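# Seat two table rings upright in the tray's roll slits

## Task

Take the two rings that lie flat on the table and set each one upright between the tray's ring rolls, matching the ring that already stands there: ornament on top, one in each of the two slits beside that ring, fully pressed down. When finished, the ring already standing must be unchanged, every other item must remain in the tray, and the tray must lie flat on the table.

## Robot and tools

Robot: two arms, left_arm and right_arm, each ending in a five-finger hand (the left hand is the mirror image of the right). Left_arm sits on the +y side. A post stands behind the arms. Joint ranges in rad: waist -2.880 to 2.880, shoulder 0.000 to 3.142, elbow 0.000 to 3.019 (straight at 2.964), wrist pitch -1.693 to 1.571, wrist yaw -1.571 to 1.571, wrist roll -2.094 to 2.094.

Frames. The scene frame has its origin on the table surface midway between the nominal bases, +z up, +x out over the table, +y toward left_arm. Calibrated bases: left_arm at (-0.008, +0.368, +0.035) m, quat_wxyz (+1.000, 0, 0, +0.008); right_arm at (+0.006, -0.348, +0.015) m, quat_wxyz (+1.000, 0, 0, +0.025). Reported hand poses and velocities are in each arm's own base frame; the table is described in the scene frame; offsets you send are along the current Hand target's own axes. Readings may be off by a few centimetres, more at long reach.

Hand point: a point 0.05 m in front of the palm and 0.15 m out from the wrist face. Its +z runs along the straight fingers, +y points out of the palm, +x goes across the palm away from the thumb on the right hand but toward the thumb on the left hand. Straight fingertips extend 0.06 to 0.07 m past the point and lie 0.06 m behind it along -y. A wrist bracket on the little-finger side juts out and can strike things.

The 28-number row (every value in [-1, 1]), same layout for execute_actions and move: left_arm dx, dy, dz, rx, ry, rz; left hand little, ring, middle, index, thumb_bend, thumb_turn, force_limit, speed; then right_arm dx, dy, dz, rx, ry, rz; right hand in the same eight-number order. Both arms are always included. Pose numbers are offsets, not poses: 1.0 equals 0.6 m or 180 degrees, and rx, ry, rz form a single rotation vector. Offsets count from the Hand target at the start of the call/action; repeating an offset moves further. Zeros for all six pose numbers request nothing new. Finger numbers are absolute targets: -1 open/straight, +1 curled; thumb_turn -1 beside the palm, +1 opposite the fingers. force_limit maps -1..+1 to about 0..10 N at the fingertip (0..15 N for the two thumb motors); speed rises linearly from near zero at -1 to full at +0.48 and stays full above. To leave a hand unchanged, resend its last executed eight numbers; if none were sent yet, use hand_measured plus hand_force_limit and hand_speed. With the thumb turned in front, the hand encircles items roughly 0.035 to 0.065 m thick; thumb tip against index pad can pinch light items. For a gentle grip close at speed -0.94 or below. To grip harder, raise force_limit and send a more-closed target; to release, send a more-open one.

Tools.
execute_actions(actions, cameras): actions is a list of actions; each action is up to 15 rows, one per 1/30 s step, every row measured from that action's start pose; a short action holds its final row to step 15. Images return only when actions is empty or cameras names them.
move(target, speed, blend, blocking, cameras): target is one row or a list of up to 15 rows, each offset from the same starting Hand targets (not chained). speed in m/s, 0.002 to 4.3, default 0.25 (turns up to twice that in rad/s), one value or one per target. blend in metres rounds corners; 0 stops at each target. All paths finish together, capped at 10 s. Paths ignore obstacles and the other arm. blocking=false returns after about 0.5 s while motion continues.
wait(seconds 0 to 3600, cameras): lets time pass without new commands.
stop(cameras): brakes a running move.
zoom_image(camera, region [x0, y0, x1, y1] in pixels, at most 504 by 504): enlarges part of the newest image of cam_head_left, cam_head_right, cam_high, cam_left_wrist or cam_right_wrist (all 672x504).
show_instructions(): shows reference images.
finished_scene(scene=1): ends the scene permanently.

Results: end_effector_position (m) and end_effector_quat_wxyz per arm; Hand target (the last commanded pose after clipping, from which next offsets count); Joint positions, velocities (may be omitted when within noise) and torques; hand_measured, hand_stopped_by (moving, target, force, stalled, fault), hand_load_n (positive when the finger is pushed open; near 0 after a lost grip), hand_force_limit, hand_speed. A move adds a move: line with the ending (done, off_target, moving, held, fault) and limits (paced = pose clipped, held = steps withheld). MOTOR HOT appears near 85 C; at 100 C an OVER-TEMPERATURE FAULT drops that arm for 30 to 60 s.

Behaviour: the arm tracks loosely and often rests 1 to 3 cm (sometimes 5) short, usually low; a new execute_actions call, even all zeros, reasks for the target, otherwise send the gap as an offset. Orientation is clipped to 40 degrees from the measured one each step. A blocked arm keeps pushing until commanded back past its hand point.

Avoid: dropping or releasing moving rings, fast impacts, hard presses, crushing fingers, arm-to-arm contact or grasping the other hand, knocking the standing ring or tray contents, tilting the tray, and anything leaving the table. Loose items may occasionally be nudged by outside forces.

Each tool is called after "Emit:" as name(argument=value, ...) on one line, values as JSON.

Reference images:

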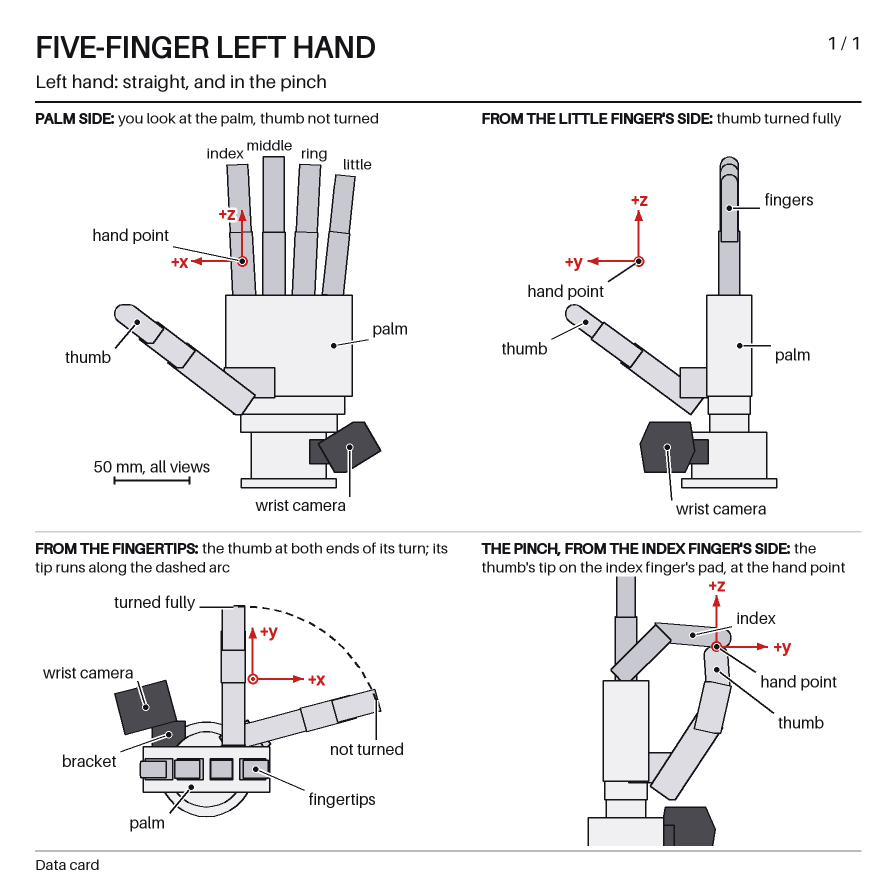

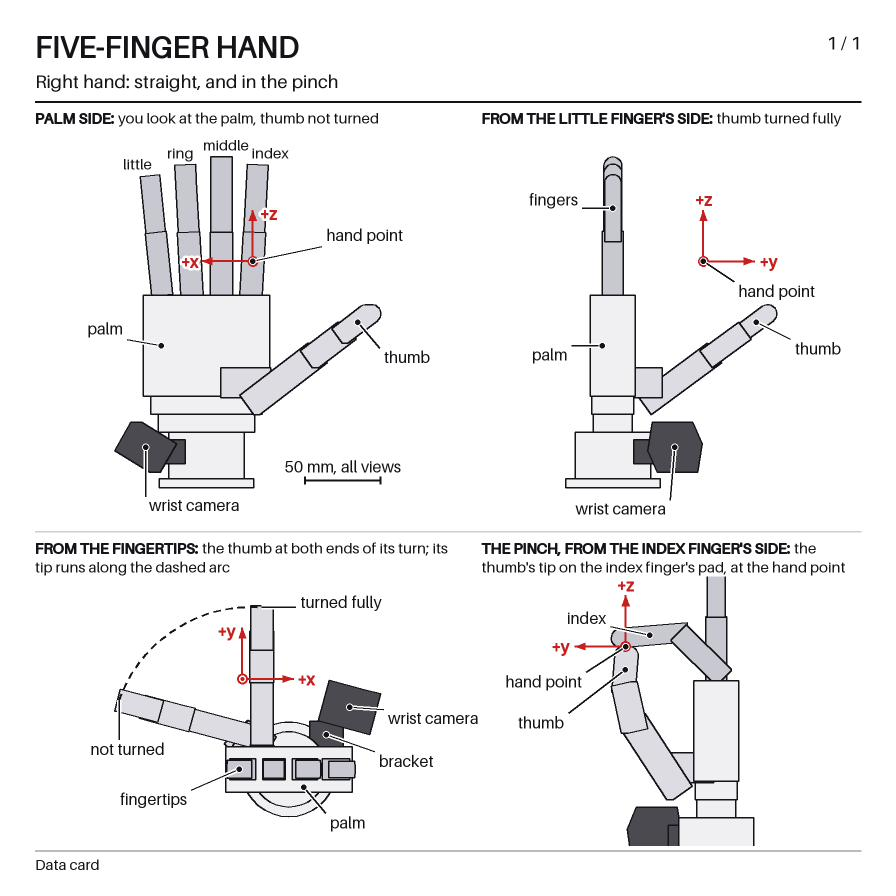

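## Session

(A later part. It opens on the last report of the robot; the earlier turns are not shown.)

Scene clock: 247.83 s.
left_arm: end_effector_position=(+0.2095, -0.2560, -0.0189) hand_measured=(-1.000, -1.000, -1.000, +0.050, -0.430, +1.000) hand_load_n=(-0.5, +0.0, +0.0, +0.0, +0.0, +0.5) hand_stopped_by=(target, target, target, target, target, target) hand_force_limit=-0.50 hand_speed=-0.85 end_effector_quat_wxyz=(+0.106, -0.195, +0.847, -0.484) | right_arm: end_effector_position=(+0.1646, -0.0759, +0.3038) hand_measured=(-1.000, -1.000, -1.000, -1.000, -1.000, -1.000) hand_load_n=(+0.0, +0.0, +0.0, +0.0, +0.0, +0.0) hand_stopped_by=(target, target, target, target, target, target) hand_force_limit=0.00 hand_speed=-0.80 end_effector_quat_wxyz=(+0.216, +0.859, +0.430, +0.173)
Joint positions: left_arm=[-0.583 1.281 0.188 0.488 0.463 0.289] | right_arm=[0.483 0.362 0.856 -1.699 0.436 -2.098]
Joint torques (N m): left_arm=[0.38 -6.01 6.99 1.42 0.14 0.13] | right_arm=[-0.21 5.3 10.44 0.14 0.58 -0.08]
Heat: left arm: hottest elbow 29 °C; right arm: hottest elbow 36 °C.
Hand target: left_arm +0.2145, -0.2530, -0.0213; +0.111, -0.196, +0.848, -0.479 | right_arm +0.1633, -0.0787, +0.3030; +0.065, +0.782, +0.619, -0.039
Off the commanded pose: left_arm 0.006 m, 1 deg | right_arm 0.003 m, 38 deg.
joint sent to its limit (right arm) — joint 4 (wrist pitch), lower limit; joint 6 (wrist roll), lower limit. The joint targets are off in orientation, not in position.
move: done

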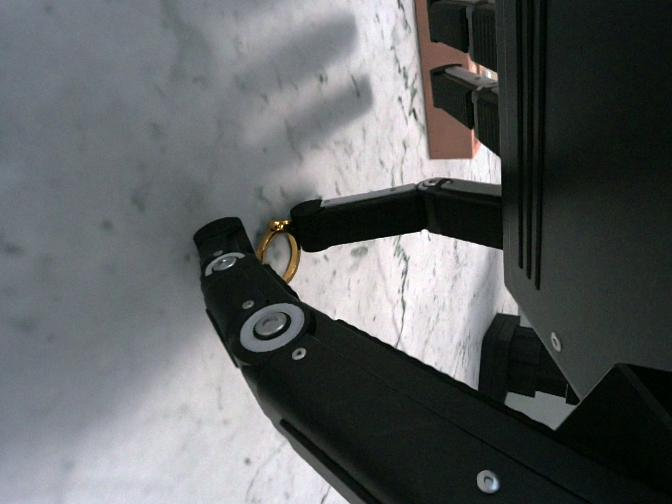

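Emit:
move(target=[0,0.0129,-0.0214,0,0,0,-1,-1,-1,0.05,-0.43,1,-0.5,-0.85,0,0,0,0,0,0,-1,-1,-1,-1,-1,-1,0,-0.8], speed=0.03, cameras=["cam_left_wrist"])

Emit:
zoom_image(camera="cam_left_wrist", region=[180, 130, 380, 280])

Scene clock: 251.47 s.
left_arm: end_effector_position=(+0.2095, -0.2457, -0.0191) hand_measured=(-1.000, -1.000, -1.000, +0.050, -0.430, +1.000) hand_load_n=(+0.0, +0.0, +0.0, +0.0, +0.0, +0.0) hand_stopped_by=(target, target, target, target, target, target) hand_force_limit=-0.50 hand_speed=-0.85 end_effector_quat_wxyz=(+0.109, -0.195, +0.846, -0.484) | right_arm: end_effector_position=(+0.1646, -0.0759, +0.3038) hand_measured=(-1.000, -1.000, -1.000, -1.000, -1.000, -1.000) hand_load_n=(-0.5, +0.0, +0.0, +0.0, +0.0, +0.0) hand_stopped_by=(target, target, target, target, target, target) hand_force_limit=0.00 hand_speed=-0.80 end_effector_quat_wxyz=(+0.216, +0.859, +0.430, +0.173)
Joint positions: left_arm=[-0.546 1.258 0.173 0.471 0.489 0.314] | right_arm=[0.483 0.362 0.856 -1.699 0.436 -2.098]
Joint torques (N m): left_arm=[0.32 -7.65 5.5 1.07 0.32 0.08] | right_arm=[-0.26 4.84 10.22 0.2 0.56 -0.07]
Heat: left arm: hottest elbow 29 °C; right arm: hottest elbow 36 °C.
Hand target: left_arm +0.2079, -0.2396, -0.0213; +0.111, -0.196, +0.848, -0.479 | right_arm +0.1633, -0.0787, +0.3030; +0.065, +0.782, +0.619, -0.039
Off the commanded pose: left_arm 0.007 m, 1 deg | right_arm 0.003 m, 38 deg.
joint sent to its limit (right arm) — joint 4 (wrist pitch), lower limit; joint 6 (wrist roll), lower limit. The joint targets are off in orientation, not in position.
move: done

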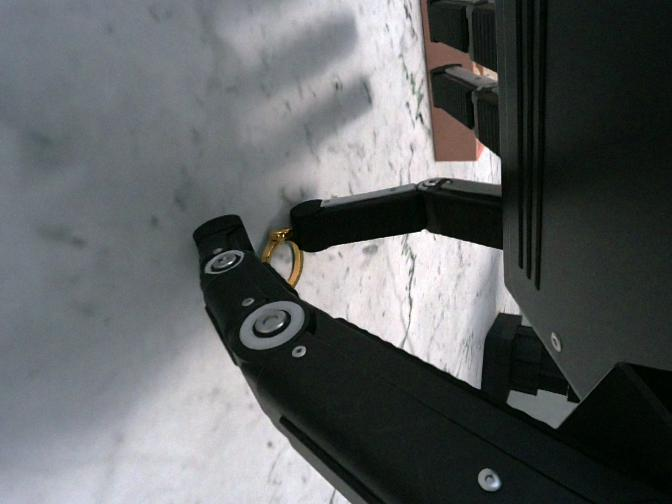

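Scaled by 2.520.

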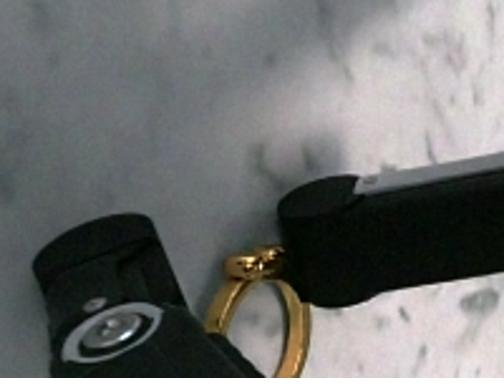

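Emit:
move(target=[0.005,0.0172,-0.0286,0,0,0,-1,-1,-1,0.05,-0.43,1,-0.5,-0.85,0,0,0,0,0,0,-1,-1,-1,-1,-1,-1,0,-0.8], speed=0.03, cameras=["cam_left_wrist"])

Emit:
zoom_image(camera="cam_left_wrist", region=[180, 130, 380, 280])

Scene clock: 254.93 s.
left_arm: end_effector_position=(+0.1980, -0.2283, -0.0192) hand_measured=(-1.000, -1.000, -1.000, +0.050, -0.430, +1.000) hand_load_n=(+0.0, -0.5, +0.0, +0.0, +0.0, +0.0) hand_stopped_by=(target, target, target, target, target, target) hand_force_limit=-0.50 hand_speed=-0.85 end_effector_quat_wxyz=(+0.109, -0.195, +0.847, -0.483) | right_arm: end_effector_position=(+0.1646, -0.0759, +0.3038) hand_measured=(-1.000, -1.000, -1.000, -1.000, -1.000, -1.000) hand_load_n=(+0.0, +0.0, +0.5, +0.0, +0.0, +0.5) hand_stopped_by=(target, target, target, target, target, target) hand_force_limit=0.00 hand_speed=-0.80 end_effector_quat_wxyz=(+0.216, +0.859, +0.430, +0.173)
Joint positions: left_arm=[-0.5 1.182 0.13 0.422 0.526 0.346] | right_arm=[0.483 0.362 0.856 -1.699 0.436 -2.098]
Joint torques (N m): left_arm=[0.5 -6.48 5.79 0.98 0.36 0.12] | right_arm=[-0.32 5.6 10.36 0.13 0.53 -0.09]
Heat: left arm: hottest elbow 29 °C; right arm: hottest elbow 36 °C.
Hand target: left_arm +0.1964, -0.2230, -0.0212; +0.111, -0.196, +0.848, -0.480 | right_arm +0.1633, -0.0787, +0.3030; +0.065, +0.782, +0.619, -0.039
Off the commanded pose: left_arm 0.006 m, 1 deg | right_arm 0.003 m, 38 deg.
joint sent to its limit (right arm) — joint 4 (wrist pitch), lower limit; joint 6 (wrist roll), lower limit. The joint targets are off in orientation, not in position.
move: done

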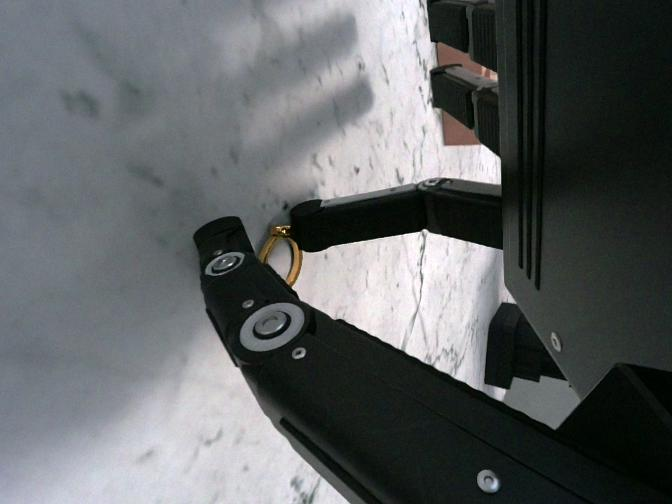

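Scaled by 2.520.

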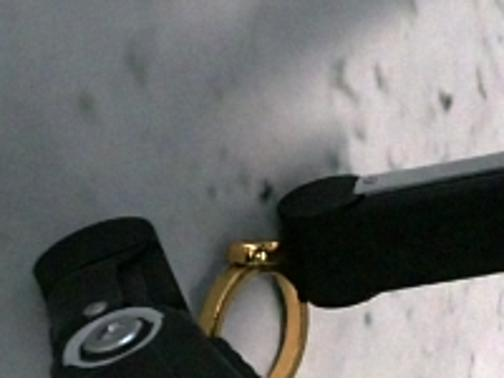

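Emit:
move(target=[[-0.015,-0.002,0.003,0,0,0,-1,-1,-1,0.05,-0.43,1,-0.5,-0.85,0,0,0,0,0,0,-1,-1,-1,-1,-1,-1,0,-0.8],[-0.015,0.0086,-0.0143,0,0,0,-1,-1,-1,0.05,-0.43,1,-0.5,-0.85,0,0,0,0,0,0,-1,-1,-1,-1,-1,-1,0,-0.8]], speed=0.03, cameras=["cam_left_wrist"])

Emit:
zoom_image(camera="cam_left_wrist", region=[180, 150, 380, 300])

Scene clock: 260.80 s.
left_arm: end_effector_position=(+0.2024, -0.2153, -0.0191) hand_measured=(-1.000, -1.000, -1.000, +0.050, -0.430, +1.000) hand_load_n=(+0.0, +0.0, +0.0, +0.0, +0.0, +0.0) hand_stopped_by=(target, target, target, target, target, target) hand_force_limit=-0.50 hand_speed=-0.85 end_effector_quat_wxyz=(+0.109, -0.195, +0.847, -0.483) | right_arm: end_effector_position=(+0.1646, -0.0759, +0.3038) hand_measured=(-1.000, -1.000, -1.000, -1.000, -1.000, -1.000) hand_load_n=(+0.0, +0.0, +0.0, +0.0, +0.0, +0.0) hand_stopped_by=(target, target, target, target, target, target) hand_force_limit=0.00 hand_speed=-0.80 end_effector_quat_wxyz=(+0.216, +0.859, +0.430, +0.173)
Joint positions: left_arm=[-0.429 1.166 0.13 0.379 0.583 0.397] | right_arm=[0.483 0.362 0.856 -1.699 0.436 -2.098]
Joint torques (N m): left_arm=[-0.5 -5.36 5.75 0.87 0.4 0.04] | right_arm=[0.26 5.19 10.28 0.14 0.55 -0.09]
Heat: left arm: hottest elbow 29 °C; right arm: hottest elbow 36 °C.
Hand target: left_arm +0.2001, -0.2101, -0.0212; +0.111, -0.196, +0.848, -0.480 | right_arm +0.1633, -0.0787, +0.3030; +0.065, +0.782, +0.619, -0.039
Off the commanded pose: left_arm 0.006 m, 0 deg | right_arm 0.003 m, 38 deg.
joint sent to its limit (right arm) — joint 4 (wrist pitch), lower limit; joint 6 (wrist roll), lower limit. The joint targets are off in orientation, not in position.
move: done

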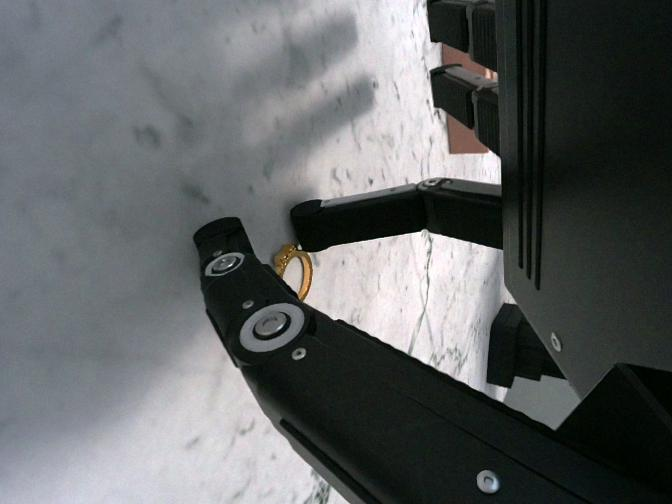

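Scaled by 2.520.

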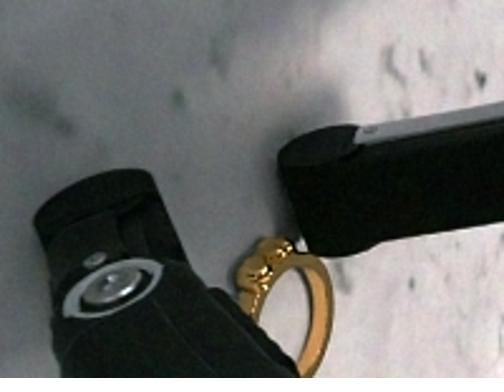

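Emit:
move(target=[[0,-0.0143,-0.0086,0,0,0,-1,-1,-1,-0.1,-0.43,1,-0.5,-0.5,0,0,0,0,0,0,-1,-1,-1,-1,-1,-1,0,-0.8],[0.025,-0.0143,-0.0086,0,0,0,-1,-1,-1,-0.1,-0.43,1,-0.5,-0.5,0,0,0,0,0,0,-1,-1,-1,-1,-1,-1,0,-0.8]], speed=0.04, cameras=["cam_left_wrist"])

Emit:
zoom_image(camera="cam_left_wrist", region=[180, 150, 380, 300])

Scene clock: 264.50 s.
left_arm: end_effector_position=(+0.1916, -0.2155, -0.0111) hand_measured=(-1.000, -1.000, -1.000, -0.100, -0.430, +1.000) hand_load_n=(+0.0, +0.0, +0.0, +0.0, +0.0, +0.0) hand_stopped_by=(target, target, target, target, target, target) hand_force_limit=-0.50 hand_speed=-0.50 end_effector_quat_wxyz=(+0.115, -0.195, +0.848, -0.479) | right_arm: end_effector_position=(+0.1646, -0.0759, +0.3038) hand_measured=(-1.000, -1.000, -1.000, -1.000, -1.000, -1.000) hand_load_n=(+0.0, +0.0, +0.0, +0.0, -0.5, +0.0) hand_stopped_by=(target, target, target, target, target, target) hand_force_limit=0.00 hand_speed=-0.80 end_effector_quat_wxyz=(+0.216, +0.859, +0.430, +0.173)
Joint positions: left_arm=[-0.47 1.048 0.114 0.292 0.536 0.375] | right_arm=[0.483 0.362 0.856 -1.699 0.436 -2.098]
Joint torques (N m): left_arm=[-1.96 -4.13 6.98 1.36 0.23 -0.14] | right_arm=[0.15 5.19 10.35 0.29 0.55 -0.08]
Heat: left arm: hottest elbow 29 °C; right arm: hottest elbow 36 °C.
Hand target: left_arm +0.1866, -0.2166, -0.0113; +0.111, -0.196, +0.848, -0.480 | right_arm +0.1633, -0.0787, +0.3030; +0.065, +0.782, +0.619, -0.039
Off the commanded pose: left_arm 0.005 m, 0 deg | right_arm 0.003 m, 38 deg.
joint sent to its limit (right arm) — joint 4 (wrist pitch), lower limit; joint 6 (wrist roll), lower limit. The joint targets are off in orientation, not in position.
move: done

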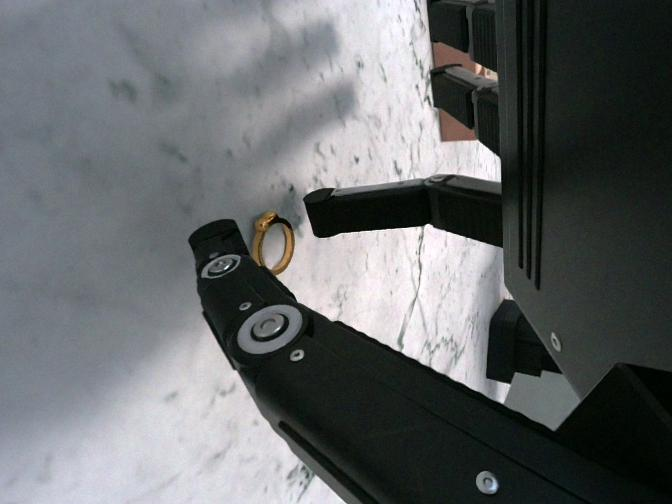

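Scaled by 2.520.

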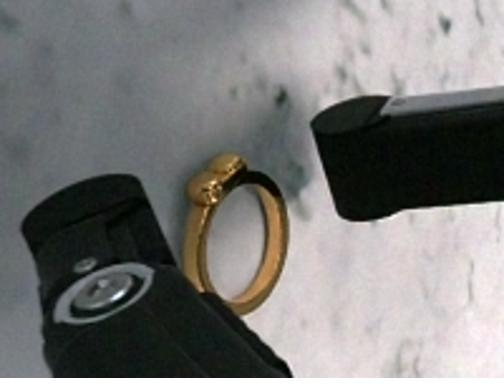

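Emit:
move(target=[[0.0183,0.003,-0.0047,0,0,0,-1,-1,-1,-0.1,-0.43,1,-0.5,-0.5,0,0,0,0,0,0,-1,-1,-1,-1,-1,-1,0,-0.8],[0.0183,0.0136,0.0017,0,0,0,-1,-1,-1,-0.1,-0.43,1,-0.5,-0.5,0,0,0,0,0,0,-1,-1,-1,-1,-1,-1,0,-0.8]], speed=0.04, cameras=["cam_left_wrist"])

Emit:
zoom_image(camera="cam_left_wrist", region=[180, 130, 380, 280])

Scene clock: 269.03 s.
left_arm: end_effector_position=(+0.1796, -0.2169, -0.0161) hand_measured=(-1.000, -1.000, -1.000, -0.100, -0.430, +1.000) hand_load_n=(+0.0, +0.0, -0.5, +0.0, +0.0, +0.0) hand_stopped_by=(target, target, target, target, target, target) hand_force_limit=-0.50 hand_speed=-0.50 end_effector_quat_wxyz=(+0.115, -0.196, +0.848, -0.479) | right_arm: end_effector_position=(+0.1646, -0.0759, +0.3038) hand_measured=(-1.000, -1.000, -1.000, -1.000, -1.000, -1.000) hand_load_n=(+0.0, +0.0, +0.0, +0.0, +0.0, +0.0) hand_stopped_by=(target, target, target, target, target, target) hand_force_limit=0.00 hand_speed=-0.80 end_effector_quat_wxyz=(+0.216, +0.859, +0.430, +0.173)
Joint positions: left_arm=[-0.51 1.034 0.081 0.324 0.503 0.346] | right_arm=[0.483 0.362 0.856 -1.699 0.436 -2.098]
Joint torques (N m): left_arm=[-2.43 -2.26 6.71 2.19 0.21 -0.11] | right_arm=[-0.26 5.25 10.22 0.09 0.56 -0.08]
Heat: left arm: hottest elbow 29 °C; right arm: hottest elbow 36 °C.
Hand target: left_arm +0.1754, -0.2185, -0.0187; +0.111, -0.196, +0.848, -0.480 | right_arm +0.1633, -0.0787, +0.3030; +0.065, +0.782, +0.619, -0.039
Off the commanded pose: left_arm 0.005 m, 1 deg | right_arm 0.003 m, 38 deg.
joint sent to its limit (right arm) — joint 4 (wrist pitch), lower limit; joint 6 (wrist roll), lower limit. The joint targets are off in orientation, not in position.
move: done

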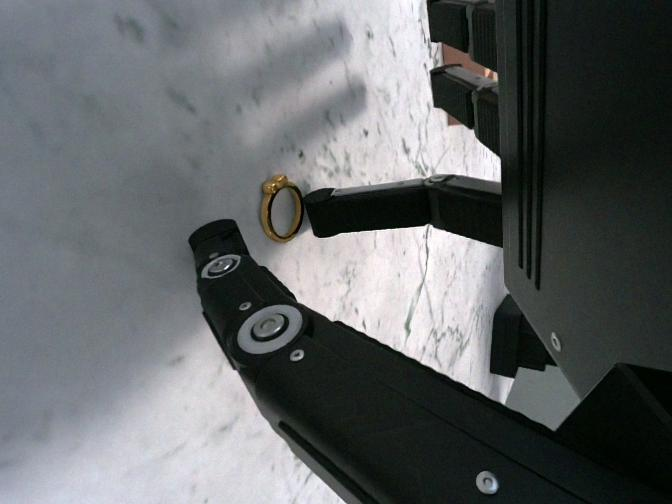

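Scaled by 2.520.

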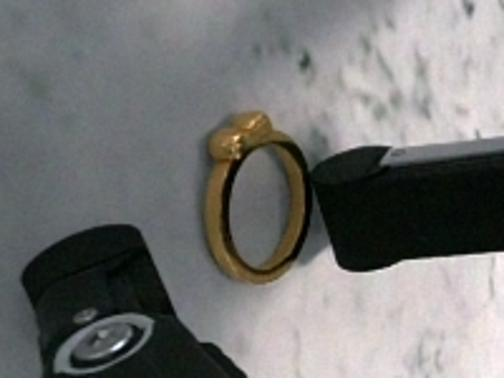

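Emit:
move(target=[[0.0,0.0071,0.0043,0,0,0,-1,-1,-1,-0.1,-0.43,1,-0.5,-0.5,0,0,0,0,0,0,-1,-1,-1,-1,-1,-1,0,-0.8],[0.0,0.0071,0.0043,0,0,0,-1,-1,-1,0.0,-0.43,1,-0.5,-0.9,0,0,0,0,0,0,-1,-1,-1,-1,-1,-1,0,-0.8]], speed=0.04, cameras=["cam_left_wrist"])

Emit:
zoom_image(camera="cam_left_wrist", region=[180, 130, 380, 280])

Scene clock: 273.47 s.
left_arm: end_effector_position=(+0.1815, -0.2184, -0.0192) hand_measured=(-1.000, -1.000, -1.000, +0.000, -0.430, +1.000) hand_load_n=(+0.0, +0.0, -0.5, +0.5, +0.0, +0.0) hand_stopped_by=(target, target, target, target, target, target) hand_force_limit=-0.50 hand_speed=-0.90 end_effector_quat_wxyz=(+0.117, -0.196, +0.847, -0.481) | right_arm: end_effector_position=(+0.1646, -0.0759, +0.3038) hand_measured=(-1.000, -1.000, -1.000, -1.000, -1.000, -1.000) hand_load_n=(+0.0, +0.0, +0.0, +0.0, +0.0, +0.0) hand_stopped_by=(target, target, target, target, target, target) hand_force_limit=0.00 hand_speed=-0.80 end_effector_quat_wxyz=(+0.216, +0.859, +0.430, +0.173)
Joint positions: left_arm=[-0.511 1.076 0.078 0.377 0.503 0.343] | right_arm=[0.483 0.362 0.856 -1.699 0.436 -2.098]
Joint torques (N m): left_arm=[-2.02 -2.02 6 2.15 0.2 -0.11] | right_arm=[0.38 5.6 10.4 0.18 0.54 -0.07]
Heat: left arm: hottest elbow 29 °C; right arm: hottest elbow 37 °C.
Hand target: left_arm +0.1752, -0.2185, -0.0238; +0.111, -0.196, +0.848, -0.480 | right_arm +0.1633, -0.0787, +0.3030; +0.065, +0.782, +0.619, -0.039
Off the commanded pose: left_arm 0.008 m, 1 deg | right_arm 0.003 m, 38 deg.
joint sent to its limit (right arm) — joint 4 (wrist pitch), lower limit; joint 6 (wrist roll), lower limit. The joint targets are off in orientation, not in position.
move: done

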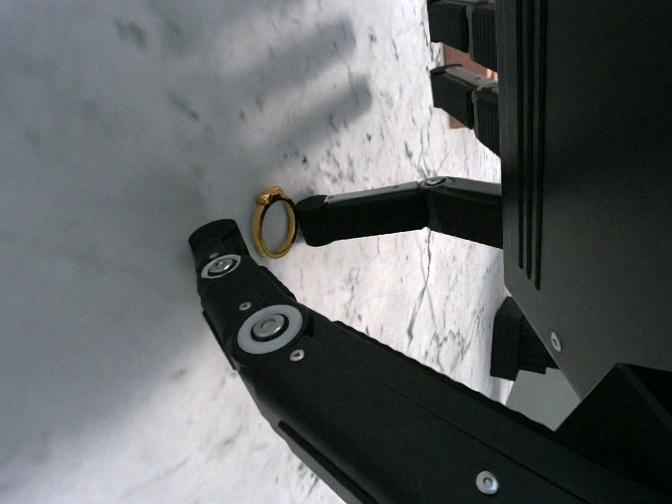

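Scaled by 2.520.

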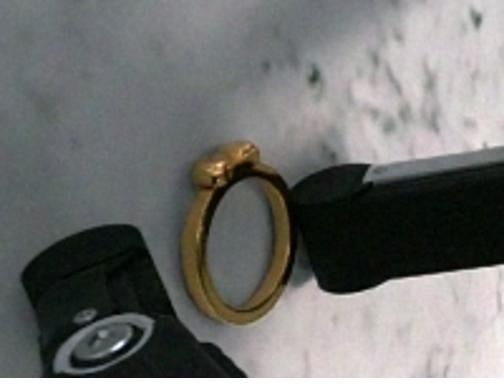

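Emit:
move(target=[0.0,0.004,0.0023,0,0,0,-1,-1,-1,0.06,-0.43,1,-0.5,-0.92,0,0,0,0,0,0,-1,-1,-1,-1,-1,-1,0,-0.8], speed=0.04, cameras=["cam_left_wrist"])

Emit:
zoom_image(camera="cam_left_wrist", region=[180, 130, 380, 280])

Scene clock: 275.23 s.
left_arm: end_effector_position=(+0.1827, -0.2192, -0.0200) hand_measured=(-1.000, -1.000, -1.000, +0.060, -0.430, +1.000) hand_load_n=(+0.0, +0.0, -0.5, +0.0, +0.0, +0.0) hand_stopped_by=(target, target, target, target, target, target) hand_force_limit=-0.50 hand_speed=-0.92 end_effector_quat_wxyz=(+0.119, -0.195, +0.845, -0.483) | right_arm: end_effector_position=(+0.1646, -0.0759, +0.3038) hand_measured=(-1.000, -1.000, -1.000, -1.000, -1.000, -1.000) hand_load_n=(+0.0, +0.0, +0.0, +0.0, +0.0, +0.0) hand_stopped_by=(target, target, target, target, target, target) hand_force_limit=0.00 hand_speed=-0.80 end_effector_quat_wxyz=(+0.216, +0.859, +0.430, +0.173)
Joint positions: left_arm=[-0.511 1.095 0.076 0.406 0.503 0.342] | right_arm=[0.483 0.362 0.856 -1.699 0.436 -2.098]
Joint torques (N m): left_arm=[-1.67 -1.85 5.71 1.98 0.26 -0.04] | right_arm=[-0.03 5.13 10.3 0.27 0.55 -0.11]
Heat: left arm: hottest elbow 29 °C; right arm: hottest elbow 37 °C.
Hand target: left_arm +0.1752, -0.2184, -0.0265; +0.111, -0.196, +0.848, -0.480 | right_arm +0.1633, -0.0787, +0.3030; +0.065, +0.782, +0.619, -0.039
Off the commanded pose: left_arm 0.010 m, 1 deg | right_arm 0.003 m, 38 deg.
joint sent to its limit (right arm) — joint 4 (wrist pitch), lower limit; joint 6 (wrist roll), lower limit. The joint targets are off in orientation, not in position.
move: done

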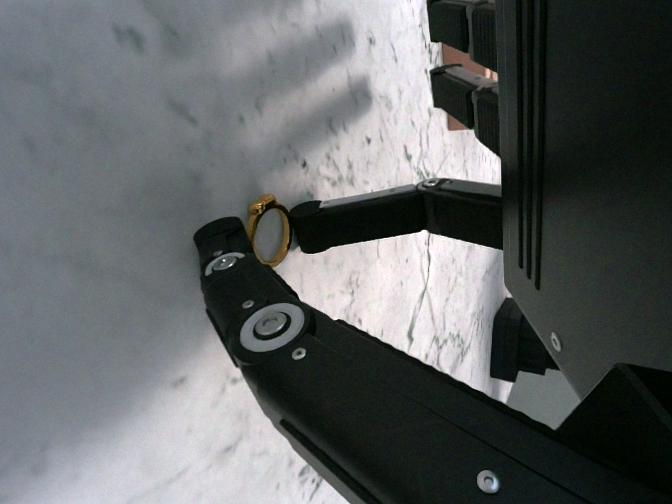

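Scaled by 2.520.

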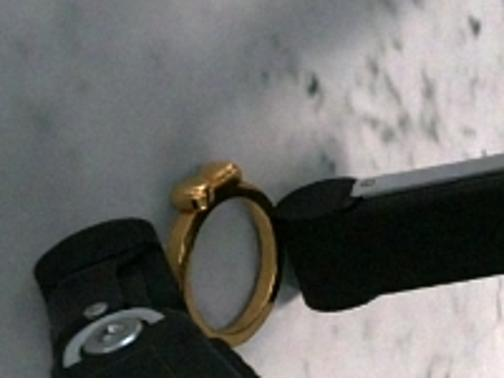

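Emit:
move(target=[0.0,0.0,0.0,0,0,0,-1,-1,-1,0.12,-0.43,1,-0.5,-0.92,0,0,0,0,0,0,-1,-1,-1,-1,-1,-1,0,-0.8], speed=0.04, cameras=["cam_left_wrist"])

Emit:
zoom_image(camera="cam_left_wrist", region=[180, 130, 380, 280])

Scene clock: 277.73 s.
left_arm: end_effector_position=(+0.1827, -0.2192, -0.0200) hand_measured=(-1.000, -1.000, -1.000, +0.120, -0.430, +1.000) hand_load_n=(+0.0, +0.0, +0.0, +0.0, +0.0, +0.0) hand_stopped_by=(target, target, target, target, target, target) hand_force_limit=-0.50 hand_speed=-0.92 end_effector_quat_wxyz=(+0.119, -0.195, +0.845, -0.483) | right_arm: end_effector_position=(+0.1646, -0.0759, +0.3038) hand_measured=(-1.000, -1.000, -1.000, -1.000, -1.000, -1.000) hand_load_n=(+0.0, +0.0, +0.0, +0.0, -0.5, +0.0) hand_stopped_by=(target, target, target, target, target, target) hand_force_limit=0.00 hand_speed=-0.80 end_effector_quat_wxyz=(+0.216, +0.859, +0.430, +0.173)
Joint positions: left_arm=[-0.511 1.095 0.076 0.406 0.503 0.342] | right_arm=[0.483 0.362 0.856 -1.699 0.436 -2.098]
Joint torques (N m): left_arm=[-1.85 -2.49 5.81 1.98 0.25 -0.05] | right_arm=[-0.32 6.01 10.37 0.23 0.55 -0.06]
Heat: left arm: hottest elbow 29 °C; right arm: hottest elbow 37 °C.
Hand target: left_arm +0.1752, -0.2184, -0.0265; +0.111, -0.196, +0.848, -0.480 | right_arm +0.1633, -0.0787, +0.3030; +0.065, +0.782, +0.619, -0.039
Off the commanded pose: left_arm 0.010 m, 1 deg | right_arm 0.003 m, 38 deg.
joint sent to its limit (right arm) — joint 4 (wrist pitch), lower limit; joint 6 (wrist roll), lower limit. The joint targets are off in orientation, not in position.
move: done

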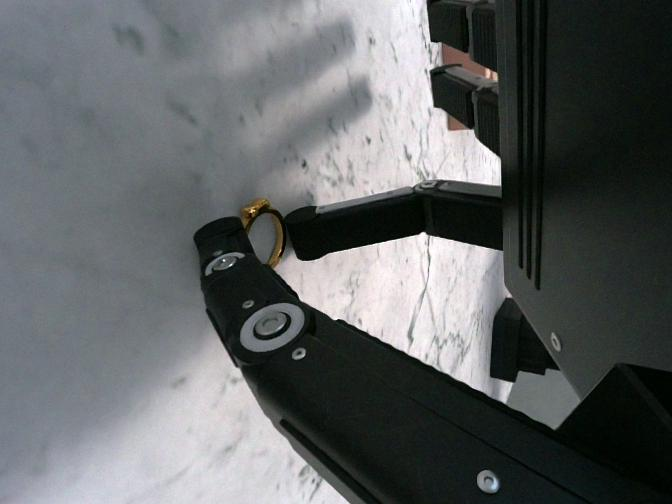

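Scaled by 2.520.

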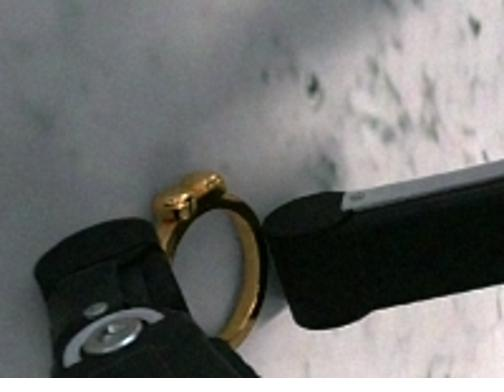

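Emit:
move(target=[[0.0,0.0,0.0,0,0,0,-1,-1,-1,0.0,-0.43,1,-0.6,-0.7,0,0,0,0,0,0,-1,-1,-1,-1,-1,-1,0,-0.8],[0.0,0.0,0.0,0,0,0,-1,-1,-1,0.0,-0.25,1,-0.6,-0.9,0,0,0,0,0,0,-1,-1,-1,-1,-1,-1,0,-0.8]], speed=0.04, cameras=["cam_left_wrist"])

Emit:
zoom_image(camera="cam_left_wrist", region=[180, 130, 380, 280])

Scene clock: 288.73 s.
left_arm: end_effector_position=(+0.1829, -0.2194, -0.0198) hand_measured=(-1.000, -1.000, -1.000, +0.000, -0.250, +1.000) hand_load_n=(+0.0, +0.0, +0.0, -1.5, +0.0, +0.0) hand_stopped_by=(target, target, target, target, target, target) hand_force_limit=-0.60 hand_speed=-0.90 end_effector_quat_wxyz=(+0.119, -0.195, +0.845, -0.484) | right_arm: end_effector_position=(+0.1646, -0.0759, +0.3038) hand_measured=(-1.000, -1.000, -1.000, -1.000, -1.000, -1.000) hand_load_n=(+0.0, +0.0, +0.0, +0.0, +0.0, +0.0) hand_stopped_by=(target, target, target, target, target, target) hand_force_limit=0.00 hand_speed=-0.80 end_effector_quat_wxyz=(+0.216, +0.859, +0.430, +0.173)
Joint positions: left_arm=[-0.511 1.095 0.076 0.407 0.503 0.341] | right_arm=[0.483 0.362 0.856 -1.699 0.436 -2.098]
Joint torques (N m): left_arm=[-0.97 -2.2 5.9 1.74 0.22 -0.11] | right_arm=[0.03 5.3 10.29 0.14 0.52 -0.08]
Heat: left arm: hottest waist 28 °C; right arm: hottest elbow 37 °C.
Hand target: left_arm +0.1752, -0.2184, -0.0265; +0.111, -0.196, +0.848, -0.480 | right_arm +0.1633, -0.0787, +0.3030; +0.065, +0.782, +0.619, -0.039
Off the commanded pose: left_arm 0.010 m, 1 deg | right_arm 0.003 m, 38 deg.
joint sent to its limit (right arm) — joint 4 (wrist pitch), lower limit; joint 6 (wrist roll), lower limit. The joint targets are off in orientation, not in position.
move: done

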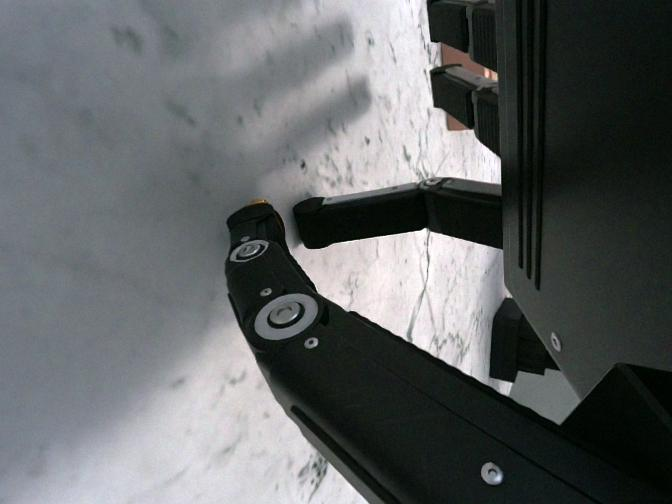

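Scaled by 2.520.

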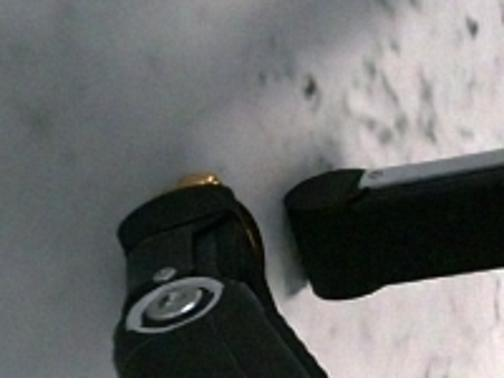

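Emit:
move(target=[0.0,0.0,0.0,0,0,0,-1,-1,-1,0.1,-0.25,1,-0.5,-0.93,0,0,0,0,0,0,-1,-1,-1,-1,-1,-1,0,-0.8], speed=0.04, cameras=["all"])

Emit:
zoom_image(camera="cam_left_wrist", region=[180, 130, 380, 280])

Emit:
zoom_image(camera="cam_head_right", region=[230, 290, 350, 390])

Scene clock: 295.10 s.
left_arm: end_effector_position=(+0.1826, -0.2192, -0.0206) hand_measured=(-1.000, -1.000, -1.000, +0.100, -0.250, +1.000) hand_load_n=(-0.5, +0.0, +0.0, +0.0, +0.0, +0.0) hand_stopped_by=(target, target, target, target, target, target) hand_force_limit=-0.50 hand_speed=-0.93 end_effector_quat_wxyz=(+0.118, -0.195, +0.845, -0.483) | right_arm: end_effector_position=(+0.1646, -0.0759, +0.3038) hand_measured=(-1.000, -1.000, -1.000, -1.000, -1.000, -1.000) hand_load_n=(+0.0, +0.0, +0.0, +0.0, +0.0, +0.0) hand_stopped_by=(target, target, target, target, target, target) hand_force_limit=0.00 hand_speed=-0.80 end_effector_quat_wxyz=(+0.216, +0.859, +0.430, +0.173)
Joint positions: left_arm=[-0.511 1.099 0.076 0.409 0.503 0.341] | right_arm=[0.483 0.362 0.856 -1.699 0.436 -2.098]
Joint torques (N m): left_arm=[-1.44 -2.96 5.64 2.07 0.22 -0.06] | right_arm=[-0.03 5.07 10.29 0.32 0.54 -0.08]
Heat: left arm: hottest waist 28 °C; right arm: hottest elbow 37 °C.
Hand target: left_arm +0.1753, -0.2184, -0.0265; +0.111, -0.196, +0.848, -0.480 | right_arm +0.1633, -0.0787, +0.3030; +0.065, +0.782, +0.619, -0.039
Off the commanded pose: left_arm 0.010 m, 1 deg | right_arm 0.003 m, 38 deg.
joint sent to its limit (right arm) — joint 4 (wrist pitch), lower limit; joint 6 (wrist roll), lower limit. The joint targets are off in orientation, not in position.
move: done

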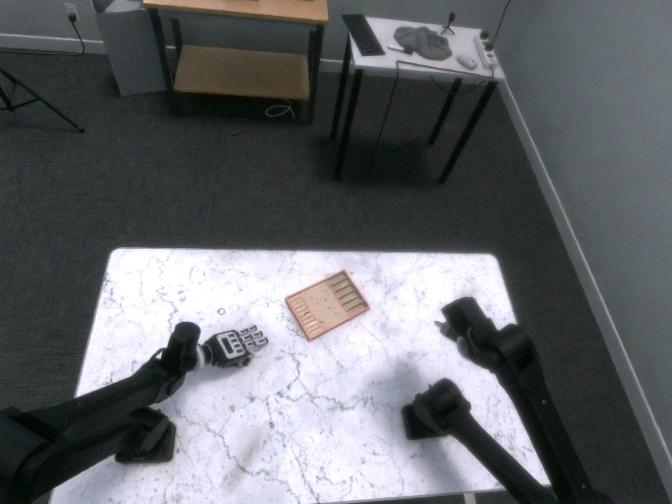

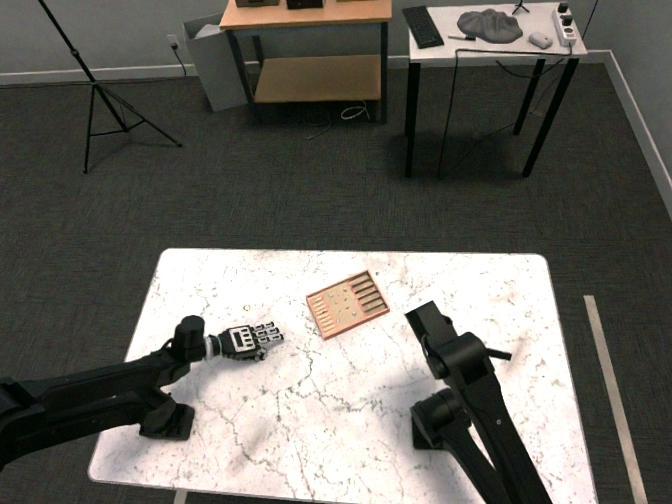

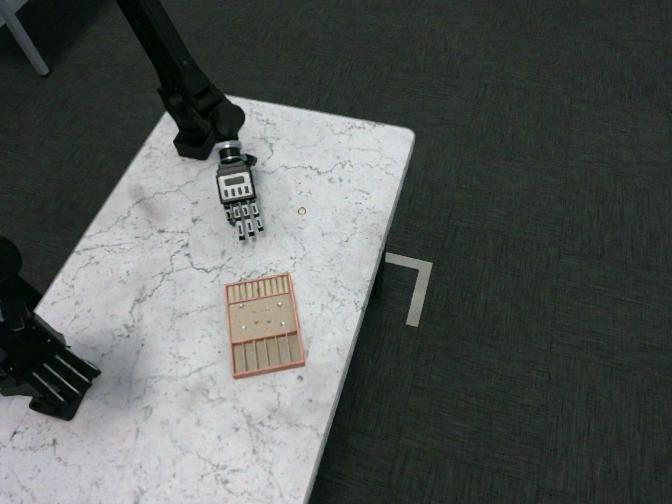

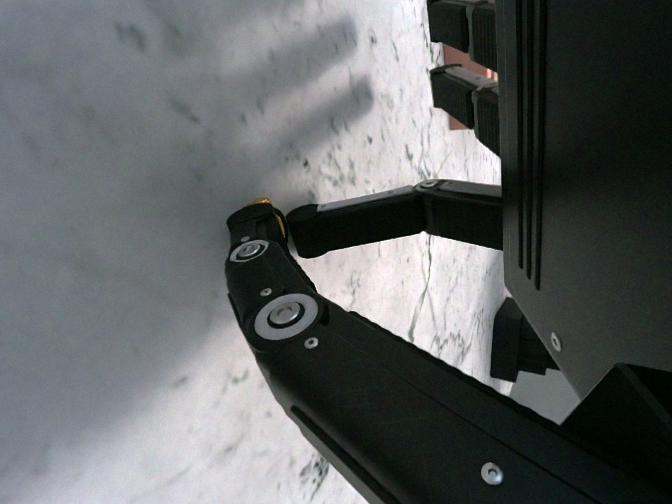

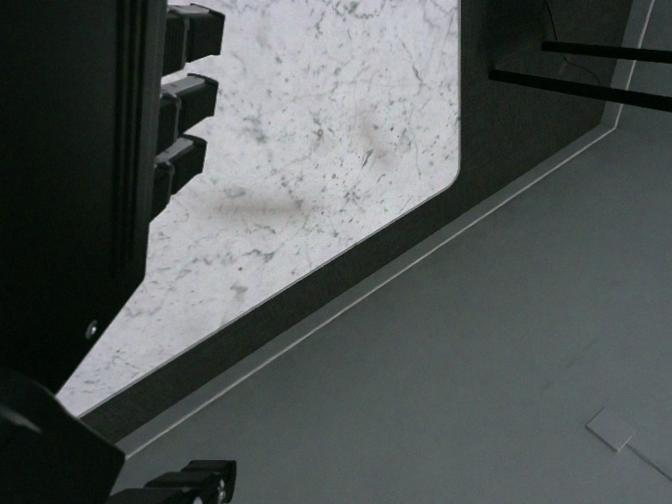

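Scaled by 2.520.

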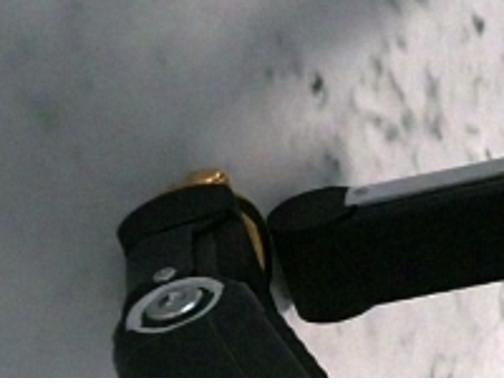

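Scaled by 4.200.

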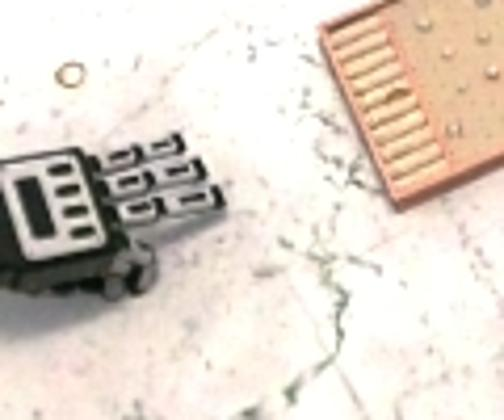

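Emit:
move(target=[0.0,0.0,0.0,0,0,0,-1,-1,-1,0.16,-0.25,1,-0.5,-0.93,0,0,0,0,0,0,-1,-1,-1,-1,-1,-1,0,-0.8], speed=0.04, cameras=["cam_left_wrist"])

Emit:
zoom_image(camera="cam_left_wrist", region=[180, 130, 380, 280])

Scene clock: 296.93 s.
left_arm: end_effector_position=(+0.1822, -0.2190, -0.0213) hand_measured=(-1.000, -1.000, -1.000, +0.160, -0.250, +1.000) hand_load_n=(+0.0, -0.5, +0.0, +0.5, +0.0, -0.5) hand_stopped_by=(target, target, target, target, target, target) hand_force_limit=-0.50 hand_speed=-0.93 end_effector_quat_wxyz=(+0.117, -0.196, +0.846, -0.482) | right_arm: end_effector_position=(+0.1646, -0.0759, +0.3038) hand_measured=(-1.000, -1.000, -1.000, -1.000, -1.000, -1.000) hand_load_n=(+0.0, +0.0, +0.0, +0.0, +0.0, +0.0) hand_stopped_by=(target, target, target, target, target, target) hand_force_limit=0.00 hand_speed=-0.80 end_effector_quat_wxyz=(+0.216, +0.859, +0.430, +0.173)
Joint positions: left_arm=[-0.511 1.102 0.076 0.409 0.503 0.341] | right_arm=[0.483 0.362 0.856 -1.699 0.436 -2.098]
Joint torques (N m): left_arm=[-3.02 -2.49 5.81 2.07 0.25 -0.11] | right_arm=[-0.32 5.19 10.21 0.24 0.54 -0.07]
Heat: left arm: hottest waist 28 °C; right arm: hottest elbow 37 °C.
Hand target: left_arm +0.1753, -0.2184, -0.0265; +0.111, -0.196, +0.848, -0.480 | right_arm +0.1633, -0.0787, +0.3030; +0.065, +0.782, +0.619, -0.039
Off the commanded pose: left_arm 0.009 m, 1 deg | right_arm 0.003 m, 38 deg.
joint sent to its limit (right arm) — joint 4 (wrist pitch), lower limit; joint 6 (wrist roll), lower limit. The joint targets are off in orientation, not in position.
move: done

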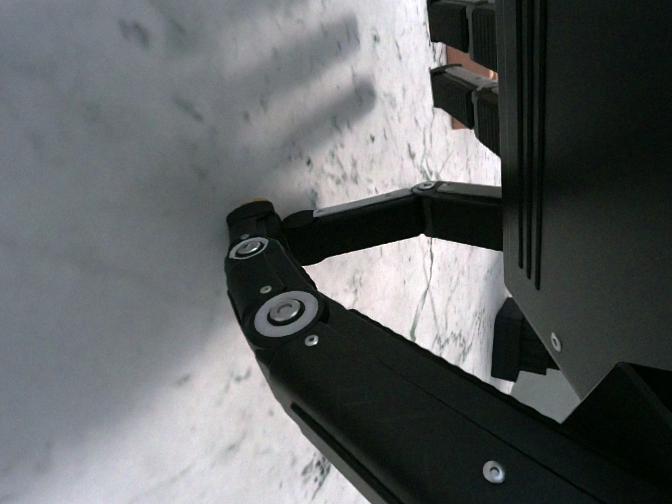

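Scaled by 2.520.

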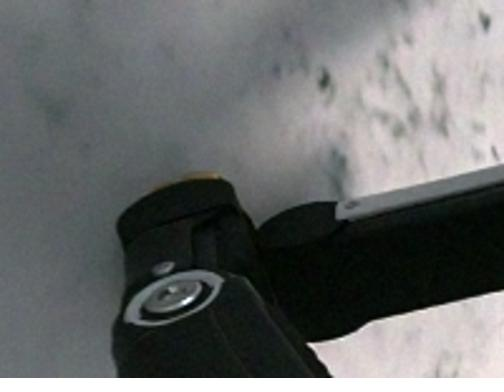

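Emit:
move(target=[[0.0,-0.0143,-0.0086,0,0,0,-1,-1,-1,-0.2,-0.25,1,-0.5,-0.5,0,0,0,0,0,0,-1,-1,-1,-1,-1,-1,0,-0.8],[0.05,-0.0143,-0.0086,0,0,0,-1,-1,-1,-1,-0.25,1,-0.5,0,0,0,0,0,0,0,-1,-1,-1,-1,-1,-1,0,-0.8],[0.05,-0.0,-0.0,0,0,0,-1,-1,-1,-1,-0.25,1,-0.5,0,0,0,0,0,0,0,-1,-1,-1,-1,-1,-1,0,-0.8]], speed=0.04, cameras=["cam_left_wrist"])

Emit:
zoom_image(camera="cam_left_wrist", region=[180, 130, 380, 280])

Scene clock: 304.20 s.
left_arm: end_effector_position=(+0.1526, -0.2308, -0.0243) hand_measured=(-1.000, -1.000, -1.000, -1.000, -0.250, +1.000) hand_load_n=(+0.0, +0.0, +0.0, +0.0, +0.0, +0.0) hand_stopped_by=(target, target, target, target, target, target) hand_force_limit=-0.50 hand_speed=0.00 end_effector_quat_wxyz=(+0.115, -0.196, +0.848, -0.478) | right_arm: end_effector_position=(+0.1646, -0.0759, +0.3038) hand_measured=(-1.000, -1.000, -1.000, -1.000, -1.000, -1.000) hand_load_n=(+0.0, +0.0, +0.0, +0.0, +0.0, +0.0) hand_stopped_by=(target, target, target, target, target, target) hand_force_limit=0.00 hand_speed=-0.80 end_effector_quat_wxyz=(+0.216, +0.859, +0.430, +0.173)
Joint positions: left_arm=[-0.676 1.031 0.03 0.416 0.366 0.242] | right_arm=[0.483 0.362 0.856 -1.699 0.436 -2.098]
Joint torques (N m): left_arm=[-2.26 -1.79 6.53 2.37 0.15 -0.12] | right_arm=[-0.15 5.6 10.5 0.2 0.53 -0.07]
Heat: left arm: hottest waist 28 °C; right arm: hottest elbow 37 °C.
Hand target: left_arm +0.1483, -0.2315, -0.0265; +0.111, -0.196, +0.848, -0.480 | right_arm +0.1633, -0.0787, +0.3030; +0.065, +0.782, +0.619, -0.039
Off the commanded pose: left_arm 0.005 m, 1 deg | right_arm 0.003 m, 38 deg.
joint sent to its limit (right arm) — joint 4 (wrist pitch), lower limit; joint 6 (wrist roll), lower limit. The joint targets are off in orientation, not in position.
move: done

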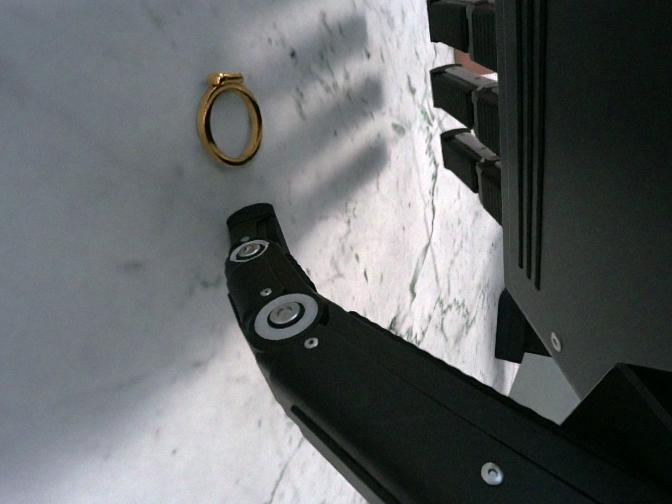

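Scaled by 2.520.

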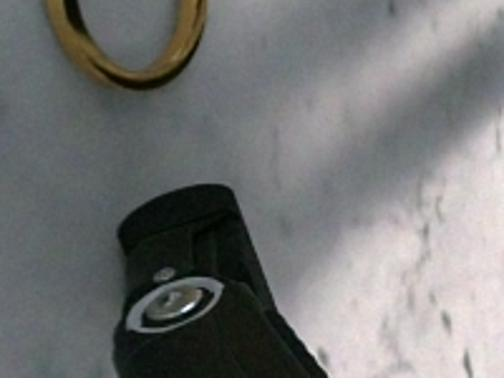

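Emit:
move(target=[0.0,0.0114,0.0069,0,0,0,-1,-1,-1,-1,-0.25,1,-0.5,0,0,0,0,0,0,0,-1,-1,-1,-1,-1,-1,0,-0.8], speed=0.03, cameras=["cam_left_wrist"])

Scene clock: 306.77 s.
left_arm: end_effector_position=(+0.1567, -0.2349, -0.0262) hand_measured=(-1.000, -1.000, -1.000, -1.000, -0.250, +1.000) hand_load_n=(+0.0, -0.5, +0.0, +0.0, -1.0, +0.0) hand_stopped_by=(target, target, target, target, target, target) hand_force_limit=-0.50 hand_speed=0.00 end_effector_quat_wxyz=(+0.120, -0.195, +0.843, -0.487) | right_arm: end_effector_position=(+0.1646, -0.0759, +0.3038) hand_measured=(-1.000, -1.000, -1.000, -1.000, -1.000, -1.000) hand_load_n=(+0.0, +0.0, +0.0, +0.0, +0.0, +0.0) hand_stopped_by=(target, target, target, target, target, target) hand_force_limit=0.00 hand_speed=-0.80 end_effector_quat_wxyz=(+0.216, +0.859, +0.430, +0.173)
Joint positions: left_arm=[-0.676 1.109 0.026 0.521 0.368 0.236] | right_arm=[0.483 0.362 0.856 -1.699 0.436 -2.098]
Joint torques (N m): left_arm=[-1.79 -1.61 5.18 1.95 0.11 -0.01] | right_arm=[-0.67 4.89 10.29 0.34 0.53 -0.07]
Heat: left arm: hottest waist 28 °C; right arm: hottest elbow 37 °C.
Hand target: left_arm +0.1483, -0.2315, -0.0345; +0.111, -0.196, +0.848, -0.480 | right_arm +0.1633, -0.0787, +0.3030; +0.065, +0.782, +0.619, -0.039
Off the commanded pose: left_arm 0.012 m, 1 deg | right_arm 0.003 m, 38 deg.
joint sent to its limit (right arm) — joint 4 (wrist pitch), lower limit; joint 6 (wrist roll), lower limit. The joint targets are off in orientation, not in position.
move: off_target (left_arm)

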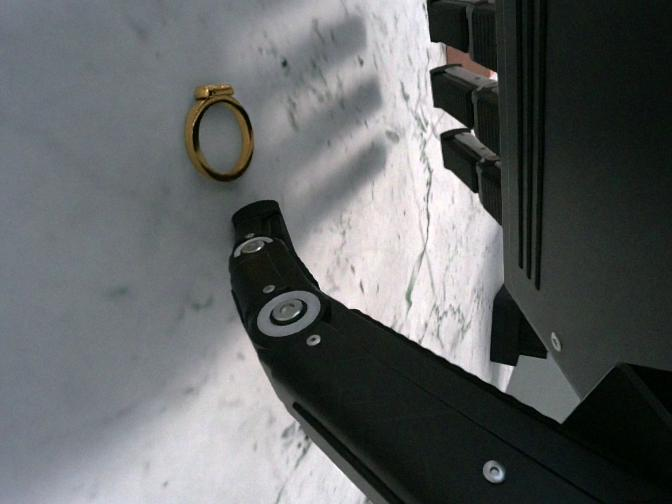

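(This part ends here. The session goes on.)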